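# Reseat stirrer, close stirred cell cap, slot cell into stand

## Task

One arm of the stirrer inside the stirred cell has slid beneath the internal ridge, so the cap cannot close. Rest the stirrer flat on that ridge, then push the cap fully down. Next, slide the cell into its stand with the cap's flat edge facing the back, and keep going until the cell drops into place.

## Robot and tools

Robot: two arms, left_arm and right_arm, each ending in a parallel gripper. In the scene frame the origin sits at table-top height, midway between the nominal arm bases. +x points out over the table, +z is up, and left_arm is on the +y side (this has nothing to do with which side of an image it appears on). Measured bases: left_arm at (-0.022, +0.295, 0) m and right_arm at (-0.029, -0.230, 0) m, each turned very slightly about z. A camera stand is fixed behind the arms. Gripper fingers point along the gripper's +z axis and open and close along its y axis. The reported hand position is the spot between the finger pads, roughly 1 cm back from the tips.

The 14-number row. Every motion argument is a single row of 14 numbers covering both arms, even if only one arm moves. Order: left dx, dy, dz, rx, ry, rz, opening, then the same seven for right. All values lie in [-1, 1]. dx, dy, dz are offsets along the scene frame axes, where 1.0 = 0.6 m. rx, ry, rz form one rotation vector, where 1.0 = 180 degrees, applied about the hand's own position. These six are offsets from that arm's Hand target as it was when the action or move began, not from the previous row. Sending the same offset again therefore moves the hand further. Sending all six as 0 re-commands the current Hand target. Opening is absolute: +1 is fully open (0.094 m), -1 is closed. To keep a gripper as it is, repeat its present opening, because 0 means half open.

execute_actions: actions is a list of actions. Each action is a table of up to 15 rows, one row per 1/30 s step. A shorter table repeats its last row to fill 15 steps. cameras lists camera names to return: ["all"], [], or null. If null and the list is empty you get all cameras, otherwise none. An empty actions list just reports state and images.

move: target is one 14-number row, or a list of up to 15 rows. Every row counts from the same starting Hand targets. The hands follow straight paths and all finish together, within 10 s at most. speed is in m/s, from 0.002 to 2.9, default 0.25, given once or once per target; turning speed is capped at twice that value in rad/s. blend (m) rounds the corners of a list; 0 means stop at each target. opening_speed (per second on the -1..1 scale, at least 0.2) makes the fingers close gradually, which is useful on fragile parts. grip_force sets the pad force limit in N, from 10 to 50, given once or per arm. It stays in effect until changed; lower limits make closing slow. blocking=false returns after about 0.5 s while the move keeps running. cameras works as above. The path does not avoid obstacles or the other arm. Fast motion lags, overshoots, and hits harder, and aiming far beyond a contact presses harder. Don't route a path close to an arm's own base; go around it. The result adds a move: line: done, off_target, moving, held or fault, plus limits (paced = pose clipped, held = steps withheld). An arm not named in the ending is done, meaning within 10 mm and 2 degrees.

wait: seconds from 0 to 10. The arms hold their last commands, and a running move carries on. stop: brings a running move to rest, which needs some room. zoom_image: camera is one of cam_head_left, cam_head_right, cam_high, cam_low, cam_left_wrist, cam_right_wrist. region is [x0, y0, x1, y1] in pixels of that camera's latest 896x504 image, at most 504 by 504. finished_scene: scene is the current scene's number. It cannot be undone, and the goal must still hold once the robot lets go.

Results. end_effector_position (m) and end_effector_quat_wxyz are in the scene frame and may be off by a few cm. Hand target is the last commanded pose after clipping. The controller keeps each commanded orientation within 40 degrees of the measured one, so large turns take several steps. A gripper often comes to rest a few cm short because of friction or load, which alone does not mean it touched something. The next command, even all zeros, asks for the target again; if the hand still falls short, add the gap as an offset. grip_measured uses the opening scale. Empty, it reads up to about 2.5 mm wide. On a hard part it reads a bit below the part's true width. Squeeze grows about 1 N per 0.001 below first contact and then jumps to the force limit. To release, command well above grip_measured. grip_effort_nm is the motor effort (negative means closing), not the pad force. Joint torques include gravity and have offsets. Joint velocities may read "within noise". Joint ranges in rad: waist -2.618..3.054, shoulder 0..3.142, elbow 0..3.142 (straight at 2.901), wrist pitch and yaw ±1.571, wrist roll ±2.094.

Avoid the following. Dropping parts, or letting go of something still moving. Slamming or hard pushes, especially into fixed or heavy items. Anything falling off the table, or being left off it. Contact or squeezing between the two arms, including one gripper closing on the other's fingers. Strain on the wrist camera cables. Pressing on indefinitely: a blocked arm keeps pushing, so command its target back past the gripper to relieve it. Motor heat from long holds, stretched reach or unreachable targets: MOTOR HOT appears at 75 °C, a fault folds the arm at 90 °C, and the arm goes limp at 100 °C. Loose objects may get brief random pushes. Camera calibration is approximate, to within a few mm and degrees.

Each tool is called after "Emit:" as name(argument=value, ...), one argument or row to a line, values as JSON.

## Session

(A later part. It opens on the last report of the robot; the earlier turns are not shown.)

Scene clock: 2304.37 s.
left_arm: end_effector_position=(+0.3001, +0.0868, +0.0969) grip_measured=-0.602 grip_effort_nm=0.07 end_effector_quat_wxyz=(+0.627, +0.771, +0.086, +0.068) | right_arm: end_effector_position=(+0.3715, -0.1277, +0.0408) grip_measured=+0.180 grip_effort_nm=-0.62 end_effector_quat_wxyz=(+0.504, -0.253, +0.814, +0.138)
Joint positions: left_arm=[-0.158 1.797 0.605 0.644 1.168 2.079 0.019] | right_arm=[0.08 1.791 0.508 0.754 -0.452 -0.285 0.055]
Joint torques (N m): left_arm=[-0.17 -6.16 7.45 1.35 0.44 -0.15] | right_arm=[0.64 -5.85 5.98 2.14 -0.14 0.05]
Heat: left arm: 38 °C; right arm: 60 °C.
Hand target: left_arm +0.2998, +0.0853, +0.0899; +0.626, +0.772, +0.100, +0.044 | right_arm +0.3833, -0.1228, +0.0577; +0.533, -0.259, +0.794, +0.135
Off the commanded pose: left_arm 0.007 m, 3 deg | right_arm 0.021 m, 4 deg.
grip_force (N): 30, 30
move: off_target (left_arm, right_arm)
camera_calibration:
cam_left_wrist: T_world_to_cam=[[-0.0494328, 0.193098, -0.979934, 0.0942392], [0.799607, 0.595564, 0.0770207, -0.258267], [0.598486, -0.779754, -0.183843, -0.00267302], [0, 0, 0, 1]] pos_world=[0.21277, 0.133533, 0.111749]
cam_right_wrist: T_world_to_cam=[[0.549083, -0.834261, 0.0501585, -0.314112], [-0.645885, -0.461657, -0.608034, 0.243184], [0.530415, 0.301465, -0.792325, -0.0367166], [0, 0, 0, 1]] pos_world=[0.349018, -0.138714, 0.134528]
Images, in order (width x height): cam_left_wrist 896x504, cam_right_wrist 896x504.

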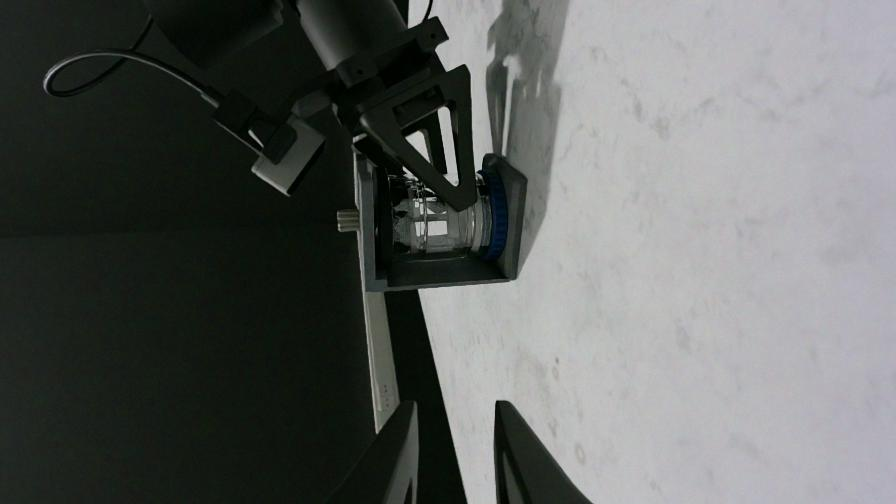

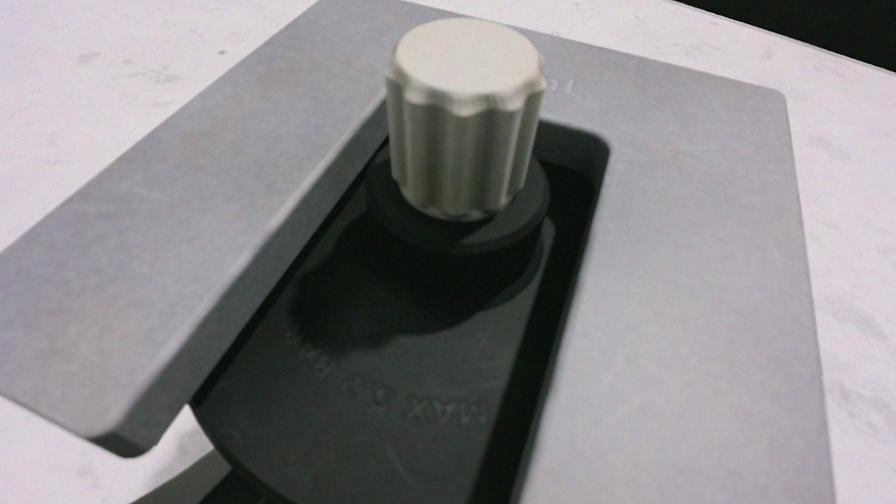

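Emit:
move(
  target=[0,0,0,0,0,0,-0.6,-0.006,-0.002,-0.004,-0.006,0.0093,0,0.08],
  speed=0.05,
  cameras=["cam_right_wrist","cam_left_wrist"],
)

Emit:
zoom_image(
  camera="cam_left_wrist",
  region=[340, 120, 560, 320],
)

Scene clock: 2312.23 s.
left_arm: end_effector_position=(+0.3001, +0.0868, +0.0969) grip_measured=-0.602 grip_effort_nm=0.07 end_effector_quat_wxyz=(+0.627, +0.771, +0.086, +0.068) | right_arm: end_effector_position=(+0.3709, -0.1278, +0.0395) grip_measured=+0.180 grip_effort_nm=-0.62 end_effector_quat_wxyz=(+0.502, -0.252, +0.816, +0.138)
Joint positions: left_arm=[-0.158 1.797 0.605 0.644 1.168 2.079 0.019] | right_arm=[0.08 1.792 0.508 0.749 -0.452 -0.285 0.055]
Joint torques (N m): left_arm=[-0.27 -6.15 7.45 1.35 0.43 -0.16] | right_arm=[0.95 -7.76 6.49 1.53 -0.07 -0.11]
Heat: left arm: 38 °C; right arm: 60 °C.
Hand target: left_arm +0.2998, +0.0853, +0.0899; +0.626, +0.772, +0.100, +0.044 | right_arm +0.3797, -0.1240, +0.0552; +0.519, -0.262, +0.803, +0.131
Off the commanded pose: left_arm 0.007 m, 3 deg | right_arm 0.018 m, 3 deg.
grip_force (N): 30, 30
move: off_target (left_arm, right_arm)
camera_calibration:
cam_left_wrist: T_world_to_cam=[[-0.0494328, 0.193098, -0.979934, 0.0942392], [0.799607, 0.595564, 0.0770207, -0.258267], [0.598486, -0.779754, -0.183843, -0.00267302], [0, 0, 0, 1]] pos_world=[0.21277, 0.133533, 0.111749]
cam_right_wrist: T_world_to_cam=[[0.549503, -0.834132, 0.0476554, -0.313659], [-0.649136, -0.462151, -0.604185, 0.242987], [0.525994, 0.301067, -0.795418, -0.0356136], [0, 0, 0, 1]] pos_world=[0.34882, -0.138614, 0.133429]
Images, in order (width x height): cam_left_wrist 896x504, cam_right_wrist 896x504.

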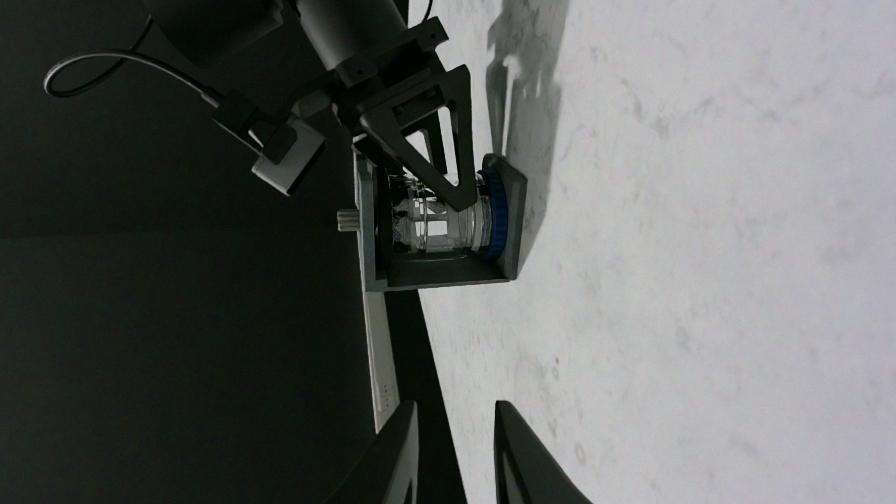

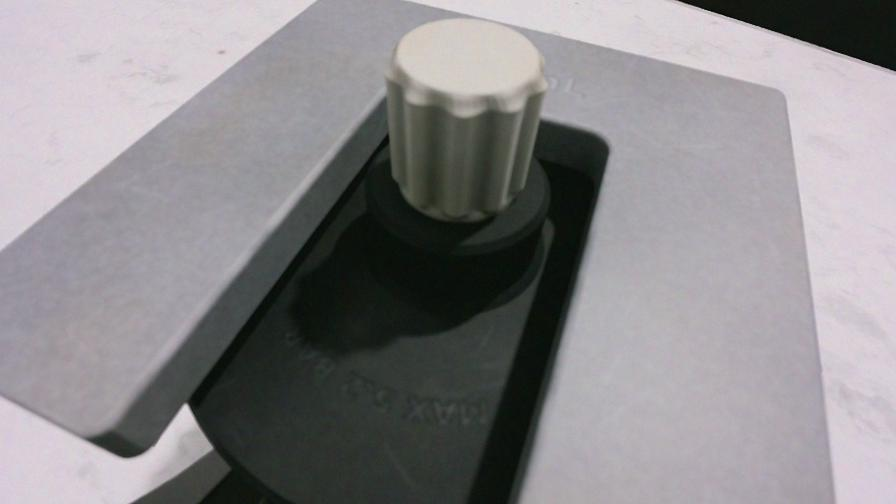

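Scaled by 2.291 from the camera's 896x504 image, which has a finer 1280x720 frame.

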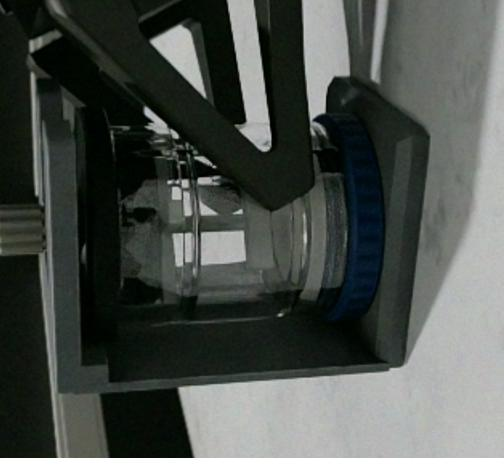

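Emit:
move(
  target=[0,0,0,0,0,0,-0.6,-0.004,0,-0.007,-0.002,0.003,0,0.08],
  speed=0.05,
  cameras=["cam_right_wrist","cam_left_wrist"],
)

Emit:
zoom_image(
  camera="cam_left_wrist",
  region=[340, 120, 560, 320],
)

Scene clock: 2321.23 s.
left_arm: end_effector_position=(+0.3001, +0.0868, +0.0969) grip_measured=-0.602 grip_effort_nm=0.08 end_effector_quat_wxyz=(+0.627, +0.771, +0.086, +0.068) | right_arm: end_effector_position=(+0.3704, -0.1258, +0.0395) grip_measured=+0.180 grip_effort_nm=-0.62 end_effector_quat_wxyz=(+0.501, -0.255, +0.815, +0.139)
Joint positions: left_arm=[-0.158 1.797 0.605 0.644 1.168 2.079 0.019] | right_arm=[0.085 1.792 0.508 0.749 -0.452 -0.286 0.055]
Joint torques (N m): left_arm=[-0.28 -6.2 7.43 1.33 0.44 -0.16] | right_arm=[0.68 -7.47 6.02 1.54 -0.04 -0.11]
Heat: left arm: 38 °C; right arm: 58 °C.
Hand target: left_arm +0.2998, +0.0853, +0.0899; +0.626, +0.772, +0.100, +0.044 | right_arm +0.3773, -0.1240, +0.0510; +0.514, -0.263, +0.806, +0.130
Off the commanded pose: left_arm 0.007 m, 3 deg | right_arm 0.014 m, 2 deg.
grip_force (N): 30, 30
move: off_target (left_arm, right_arm)
camera_calibration:
cam_left_wrist: T_world_to_cam=[[-0.0494328, 0.193098, -0.979934, 0.0942392], [0.799607, 0.595564, 0.0770207, -0.258267], [0.598486, -0.779754, -0.183843, -0.00267302], [0, 0, 0, 1]] pos_world=[0.21277, 0.133533, 0.111749]
cam_right_wrist: T_world_to_cam=[[0.554147, -0.830977, 0.0489668, -0.313159], [-0.646074, -0.466444, -0.604167, 0.241882], [0.524889, 0.303161, -0.795352, -0.0352589], [0, 0, 0, 1]] pos_world=[0.348317, -0.136715, 0.133428]
Images, in order (width x height): cam_left_wrist 896x504, cam_right_wrist 896x504.

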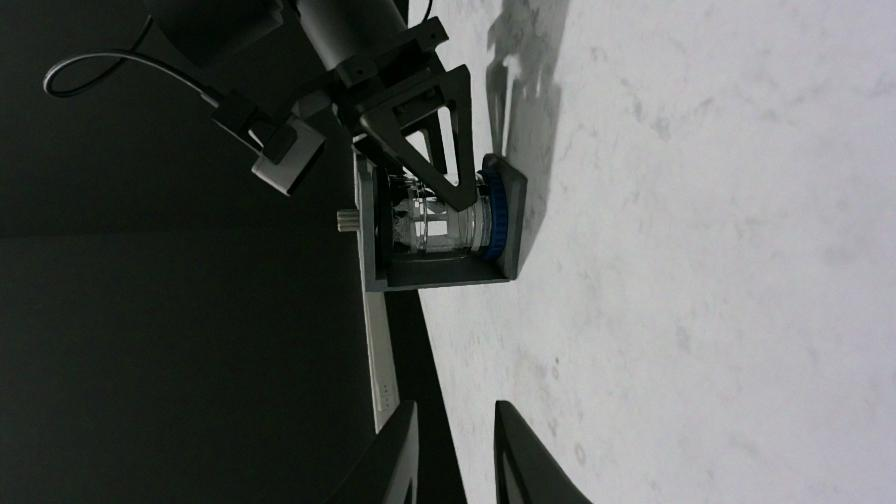

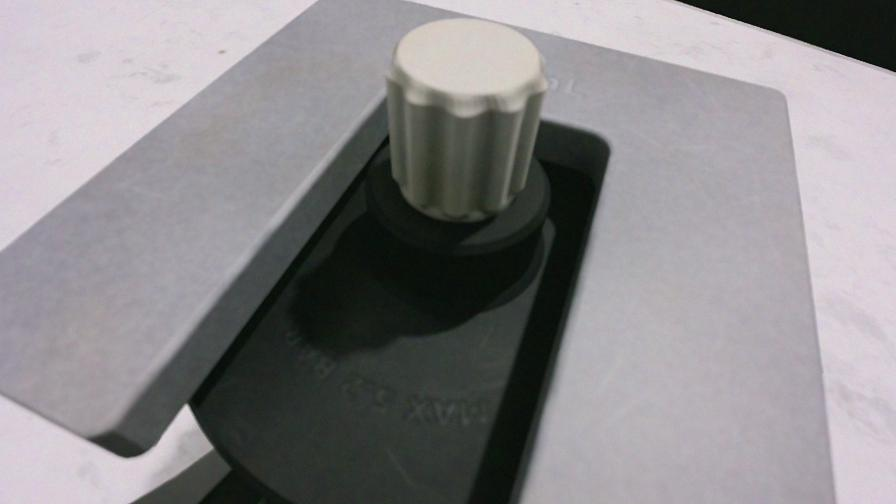

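Scaled by 2.291 from the camera's 896x504 image, which has a finer 1280x720 frame.

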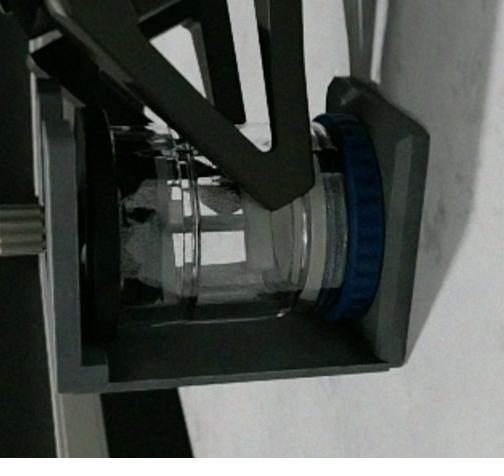

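Emit:
move(
  target=[0,0,0,0,0,0,-0.6,-0.004,0,-0.012,0,0,0,0.08],
  speed=0.05,
  cameras=["cam_right_wrist","cam_left_wrist"],
)

Emit:
zoom_image(
  camera="cam_left_wrist",
  region=[340, 120, 560, 320],
)

Scene clock: 2327.13 s.
left_arm: end_effector_position=(+0.3001, +0.0868, +0.0969) grip_measured=-0.602 grip_effort_nm=0.07 end_effector_quat_wxyz=(+0.627, +0.771, +0.086, +0.068) | right_arm: end_effector_position=(+0.3707, -0.1257, +0.0401) grip_measured=+0.180 grip_effort_nm=-0.62 end_effector_quat_wxyz=(+0.503, -0.256, +0.814, +0.138)
Joint positions: left_arm=[-0.158 1.797 0.605 0.644 1.168 2.079 0.019] | right_arm=[0.086 1.792 0.508 0.752 -0.452 -0.288 0.055]
Joint torques (N m): left_arm=[-0.27 -6.2 7.46 1.35 0.44 -0.16] | right_arm=[0.73 -5.42 4.56 1.88 -0.03 -0.11]
Heat: left arm: 38 °C; right arm: 57 °C.
Hand target: left_arm +0.2998, +0.0853, +0.0899; +0.626, +0.772, +0.100, +0.044 | right_arm +0.3749, -0.1240, +0.0438; +0.514, -0.263, +0.806, +0.130
Off the commanded pose: left_arm 0.007 m, 3 deg | right_arm 0.006 m, 2 deg.
grip_force (N): 30, 30
move: off_target (left_arm)
camera_calibration:
cam_left_wrist: T_world_to_cam=[[-0.0494328, 0.193098, -0.979934, 0.0942392], [0.799607, 0.595564, 0.0770207, -0.258267], [0.598486, -0.779754, -0.183843, -0.00267302], [0, 0, 0, 1]] pos_world=[0.21277, 0.133533, 0.111749]
cam_right_wrist: T_world_to_cam=[[0.554773, -0.830354, 0.0523394, -0.3136], [-0.643235, -0.467955, -0.606025, 0.241328], [0.527708, 0.30254, -0.793722, -0.0362066], [0, 0, 0, 1]] pos_world=[0.348314, -0.136514, 0.133927]
Images, in order (width x height): cam_left_wrist 896x504, cam_right_wrist 896x504.

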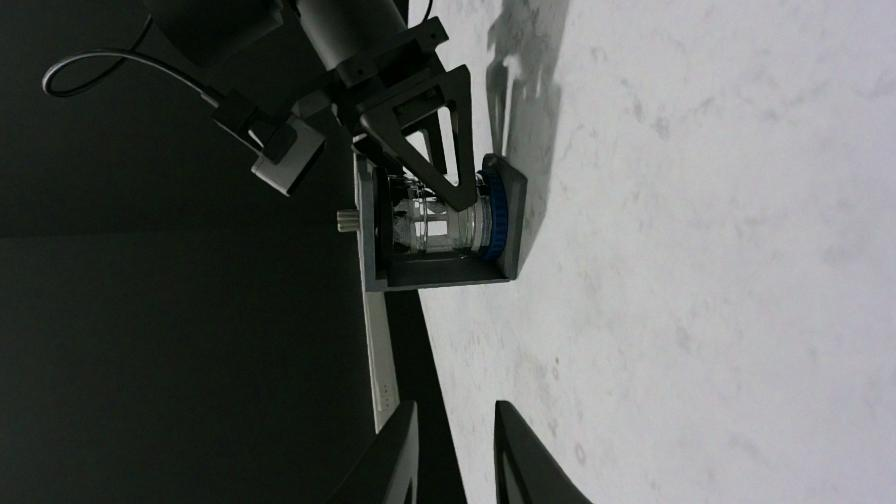

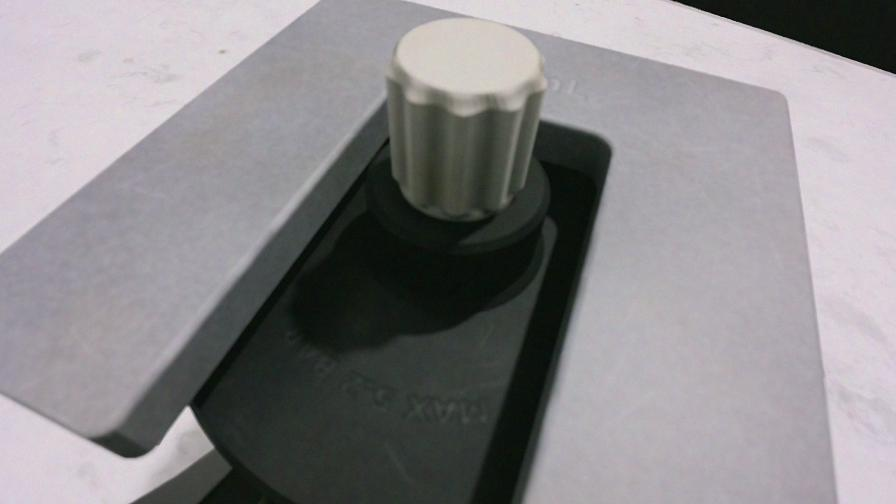

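Scaled by 2.291 from the camera's 896x504 image, which has a finer 1280x720 frame.

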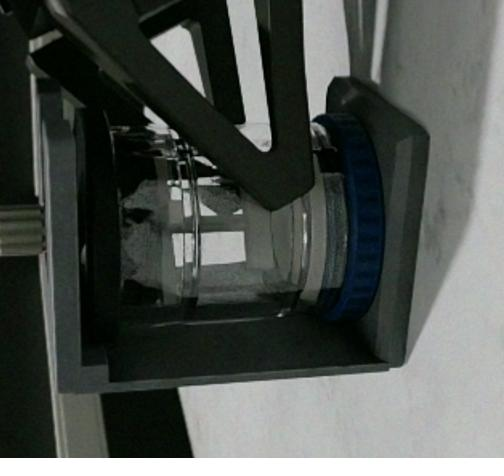

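Emit:
move(
  target=[0,0,0,0,0,0,-0.6,-0.012,-0.002,0.0,-0.006,0.0093,0,0.08],
  speed=0.05,
  cameras=["cam_right_wrist","cam_left_wrist","cam_low"],
)

Emit:
zoom_image(
  camera="cam_left_wrist",
  region=[340, 120, 560, 320],
)

Scene clock: 2343.43 s.
left_arm: end_effector_position=(+0.3001, +0.0868, +0.0969) grip_measured=-0.602 grip_effort_nm=0.07 end_effector_quat_wxyz=(+0.627, +0.771, +0.086, +0.068) | right_arm: end_effector_position=(+0.3698, -0.1275, +0.0399) grip_measured=+0.180 grip_effort_nm=-0.62 end_effector_quat_wxyz=(+0.499, -0.259, +0.816, +0.131)
Joint positions: left_arm=[-0.158 1.797 0.605 0.644 1.168 2.079 0.019] | right_arm=[0.086 1.779 0.508 0.728 -0.441 -0.302 0.055]
Joint torques (N m): left_arm=[-0.18 -6.15 7.42 1.35 0.44 -0.15] | right_arm=[0.83 -7.88 4.07 1.4 -0.01 -0.09]
Heat: left arm: 38 °C; right arm: 57 °C.
Hand target: left_arm +0.2998, +0.0853, +0.0899; +0.626, +0.772, +0.100, +0.044 | right_arm +0.3677, -0.1252, +0.0439; +0.500, -0.266, +0.814, +0.126
Off the commanded pose: left_arm 0.007 m, 3 deg | right_arm 0.005 m, 1 deg.
grip_force (N): 30, 30
move: off_target (left_arm)
camera_calibration:
cam_left_wrist: T_world_to_cam=[[-0.0494328, 0.193098, -0.979934, 0.0942392], [0.799607, 0.595564, 0.0770207, -0.258267], [0.598486, -0.779754, -0.183843, -0.00267302], [0, 0, 0, 1]] pos_world=[0.21277, 0.133533, 0.111749]
cam_right_wrist: T_world_to_cam=[[0.552309, -0.83118, 0.0639905, -0.314243], [-0.647042, -0.475818, -0.595763, 0.239725], [0.525634, 0.287641, -0.800607, -0.0362354], [0, 0, 0, 1]] pos_world=[0.347718, -0.136705, 0.133918]
Images, in order (width x height): cam_low 896x504, cam_left_wrist 896x504, cam_right_wrist 896x504.

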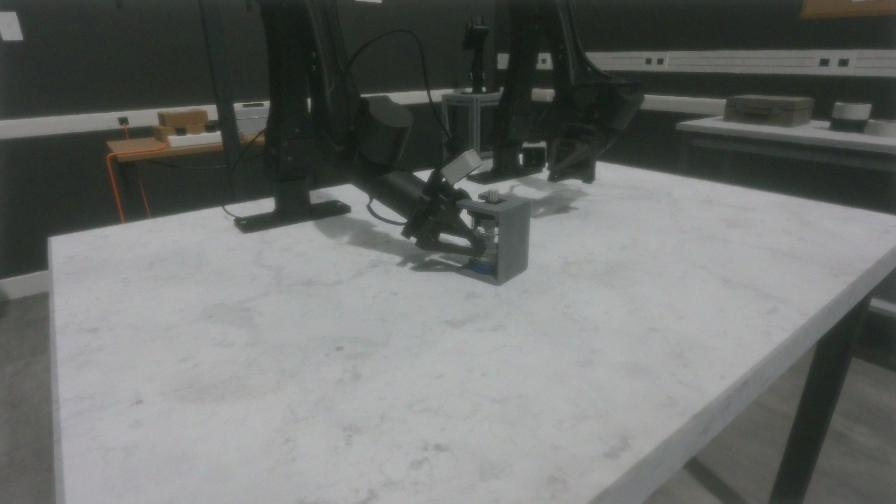

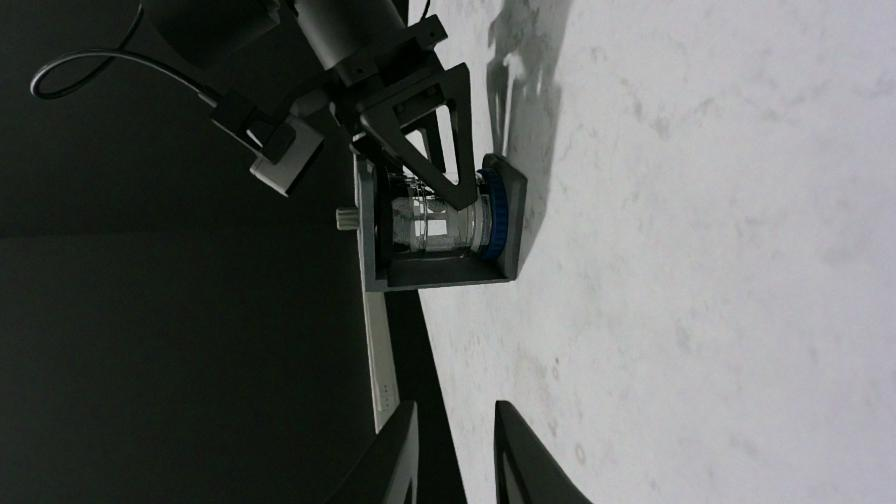

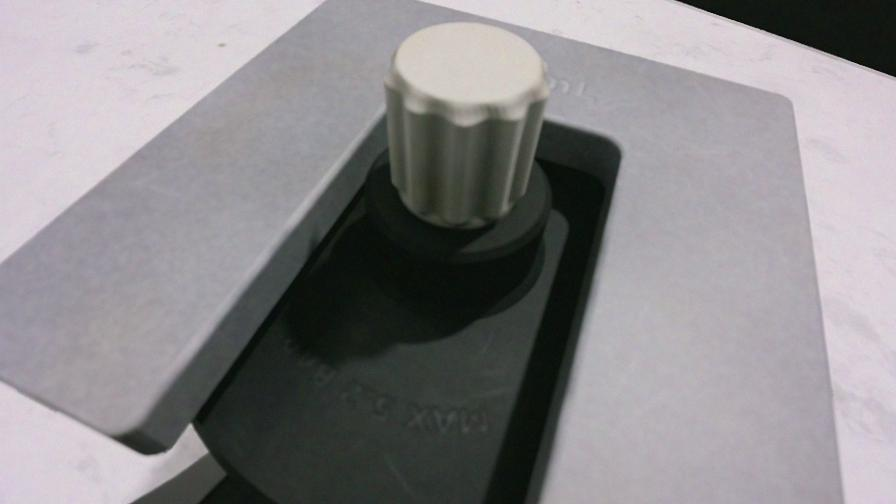

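Scaled by 2.291 from the camera's 896x504 image, which has a finer 1280x720 frame.

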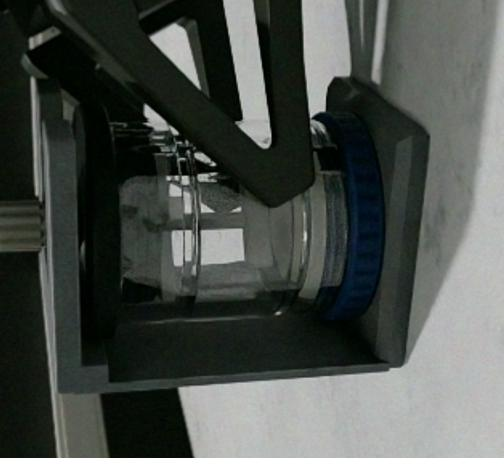

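Emit:
move(
  target=[0,0,0,0,0,0,-0.6,0.0,0,0.0,0,0,0,0.5],
  speed=0.05,
  opening_speed=0.2,
  cameras=["cam_right_wrist","cam_left_wrist"],
)

Emit:
zoom_image(
  camera="cam_left_wrist",
  region=[340, 120, 560, 320],
)

Scene clock: 2352.07 s.
left_arm: end_effector_position=(+0.3001, +0.0868, +0.0969) grip_measured=-0.602 grip_effort_nm=0.07 end_effector_quat_wxyz=(+0.627, +0.771, +0.086, +0.068) | right_arm: end_effector_position=(+0.3675, -0.1286, +0.0354) grip_measured=+0.497 grip_effort_nm=0.20 end_effector_quat_wxyz=(+0.491, -0.260, +0.822, +0.129)
Joint positions: left_arm=[-0.158 1.797 0.605 0.644 1.168 2.079 0.019] | right_arm=[0.086 1.779 0.508 0.707 -0.436 -0.31 0.07]
Joint torques (N m): left_arm=[-0.24 -6.13 7.46 1.34 0.43 -0.19] | right_arm=[0.92 -7.97 4.27 1.58 -0.07 -0.03]
Heat: left arm: 38 °C; right arm: 56 °C.
Hand target: left_arm +0.2998, +0.0853, +0.0899; +0.626, +0.772, +0.100, +0.044 | right_arm +0.3677, -0.1252, +0.0439; +0.500, -0.266, +0.814, +0.126
Off the commanded pose: left_arm 0.007 m, 3 deg | right_arm 0.009 m, 2 deg.
grip_force (N): 30, 30
move: off_target (left_arm)
camera_calibration:
cam_left_wrist: T_world_to_cam=[[-0.0494328, 0.193098, -0.979934, 0.0942392], [0.799607, 0.595564, 0.0770207, -0.258267], [0.598486, -0.779754, -0.183843, -0.00267302], [0, 0, 0, 1]] pos_world=[0.21277, 0.133533, 0.111749]
cam_right_wrist: T_world_to_cam=[[0.552846, -0.830926, 0.0626296, -0.313709], [-0.65779, -0.481319, -0.579349, 0.237701], [0.511541, 0.279094, -0.81267, -0.0338936], [0, 0, 0, 1]] pos_world=[0.347128, -0.136799, 0.129815]
Images, in order (width x height): cam_left_wrist 896x504, cam_right_wrist 896x504.

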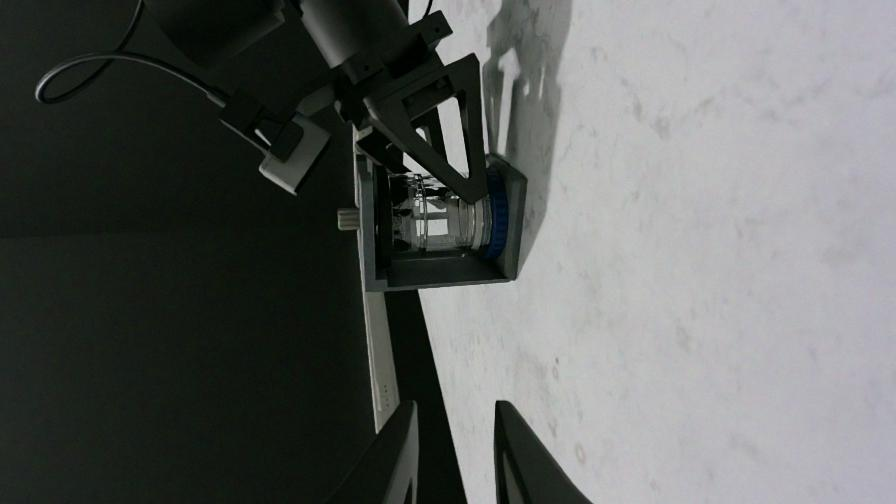

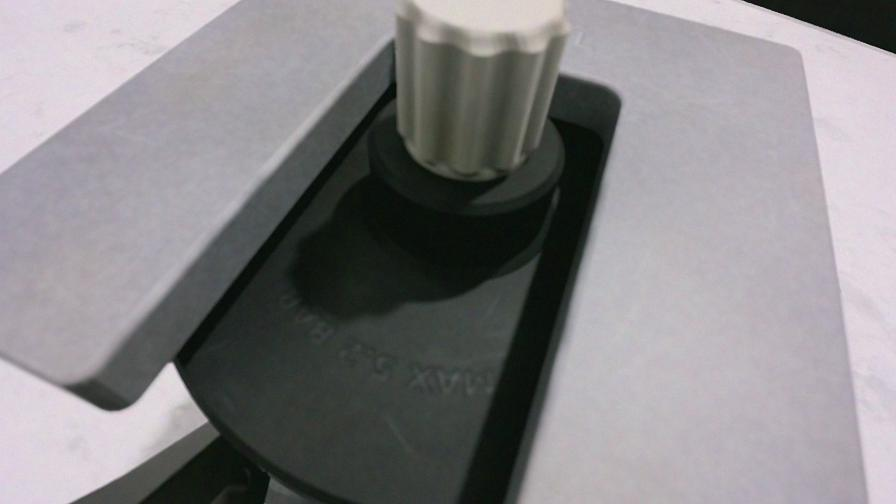

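Scaled by 2.291 from the camera's 896x504 image, which has a finer 1280x720 frame.

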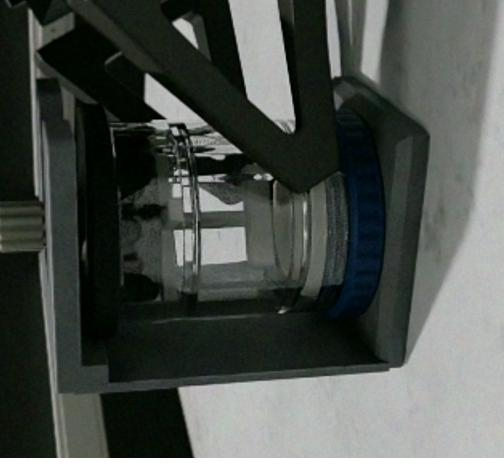

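Emit:
move(
  target=[
    [0,0,0,0,0,0,-0.6,-0.03,-0.019,0.01,0,0,0,0.6],
    [0,0,0,0,0,0,-0.6,-0.16,-0.10,0.05,0,0,0,0.6],
  ],
  speed=0.06,
  cameras=["cam_right_wrist","cam_left_wrist"],
)

Emit:
zoom_image(
  camera="cam_left_wrist",
  region=[340, 120, 560, 320],
)

Scene clock: 2365.70 s.
left_arm: end_effector_position=(+0.3001, +0.0868, +0.0969) grip_measured=-0.602 grip_effort_nm=0.08 end_effector_quat_wxyz=(+0.627, +0.771, +0.086, +0.068) | right_arm: end_effector_position=(+0.2731, -0.1863, +0.0692) grip_measured=+0.597 grip_effort_nm=0.20 end_effector_quat_wxyz=(+0.492, -0.261, +0.821, +0.123)
Joint positions: left_arm=[-0.158 1.797 0.605 0.644 1.168 2.079 0.019] | right_arm=[-0.212 1.21 0.255 0.288 -0.672 -0.519 0.075]
Joint torques (N m): left_arm=[-0.24 -6.17 7.39 1.34 0.43 -0.16] | right_arm=[-0.59 -3.71 5.31 1.47 -0.4 -0.03]
Heat: left arm: 38 °C; right arm: 55 °C.
Hand target: left_arm +0.2998, +0.0853, +0.0899; +0.626, +0.772, +0.100, +0.044 | right_arm +0.2717, -0.1853, +0.0739; +0.500, -0.266, +0.814, +0.126
Off the commanded pose: left_arm 0.007 m, 3 deg | right_arm 0.005 m, 1 deg.
grip_force (N): 30, 30
move: off_target (left_arm)
camera_calibration:
cam_left_wrist: T_world_to_cam=[[-0.0494328, 0.193098, -0.979934, 0.0942392], [0.799607, 0.595564, 0.0770207, -0.258267], [0.598486, -0.779754, -0.183843, -0.00267302], [0, 0, 0, 1]] pos_world=[0.21277, 0.133533, 0.111749]
cam_right_wrist: T_world_to_cam=[[0.549833, -0.831914, 0.0748566, -0.311797], [-0.655199, -0.485145, -0.579093, 0.166056], [0.518072, 0.269358, -0.811817, 0.0544521], [0, 0, 0, 1]] pos_world=[0.252026, -0.193494, 0.163707]
Images, in order (width x height): cam_left_wrist 896x504, cam_right_wrist 896x504.

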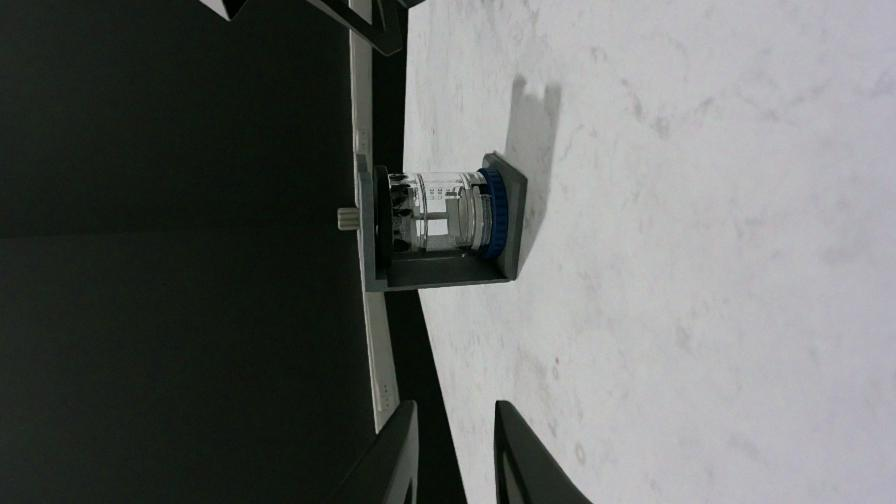

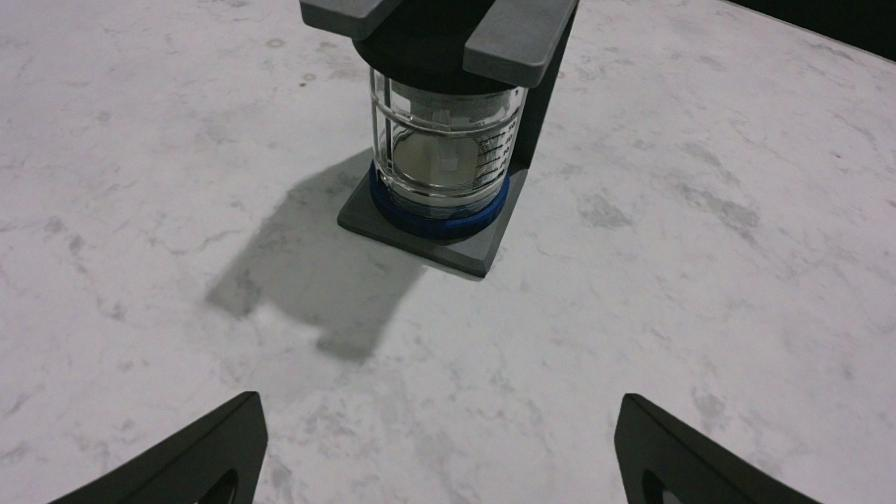

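Scaled by 2.291 from the camera's 896x504 image, which has a finer 1280x720 frame.

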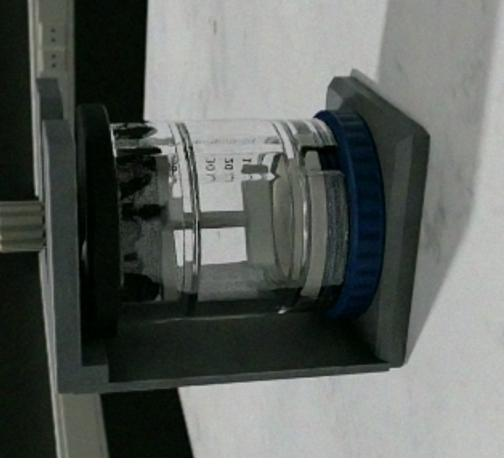

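Emit:
zoom_image(
  camera="cam_right_wrist",
  region=[300, 0, 600, 300],
)

Scaled by 1.680 from the camera's 896x504 image, which has a finer 1280x720 frame.

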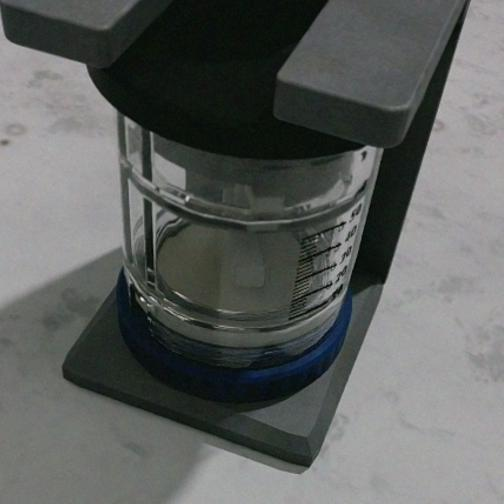

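Emit:
zoom_image(
  camera="cam_right_wrist",
  region=[330, 130, 540, 290],
)

Emit:
zoom_image(
  camera="cam_left_wrist",
  region=[470, 140, 540, 290],
)

Emit:
zoom_image(
  camera="cam_left_wrist",
  region=[330, 140, 420, 300],
)

Scaled by 2.400 from the camera's 896x504 image, which has a finer 1280x720 frame.

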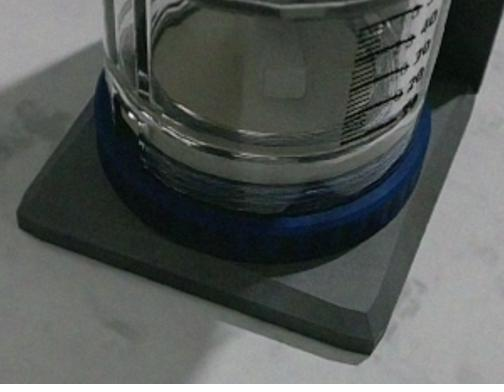

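Scaled by 3.360 from the camera's 896x504 image, which has a finer 1280x720 frame.

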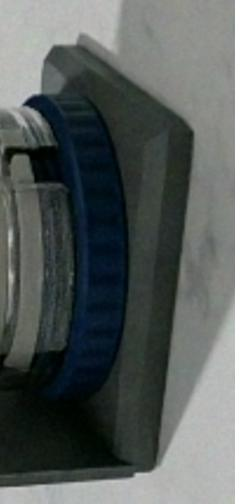

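Scaled by 3.150 from the camera's 896x504 image, which has a finer 1280x720 frame.

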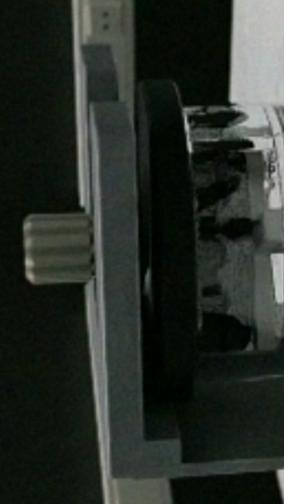

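Emit:
finished_scene(
  scene=2,
)

The scene is finished: the task was done.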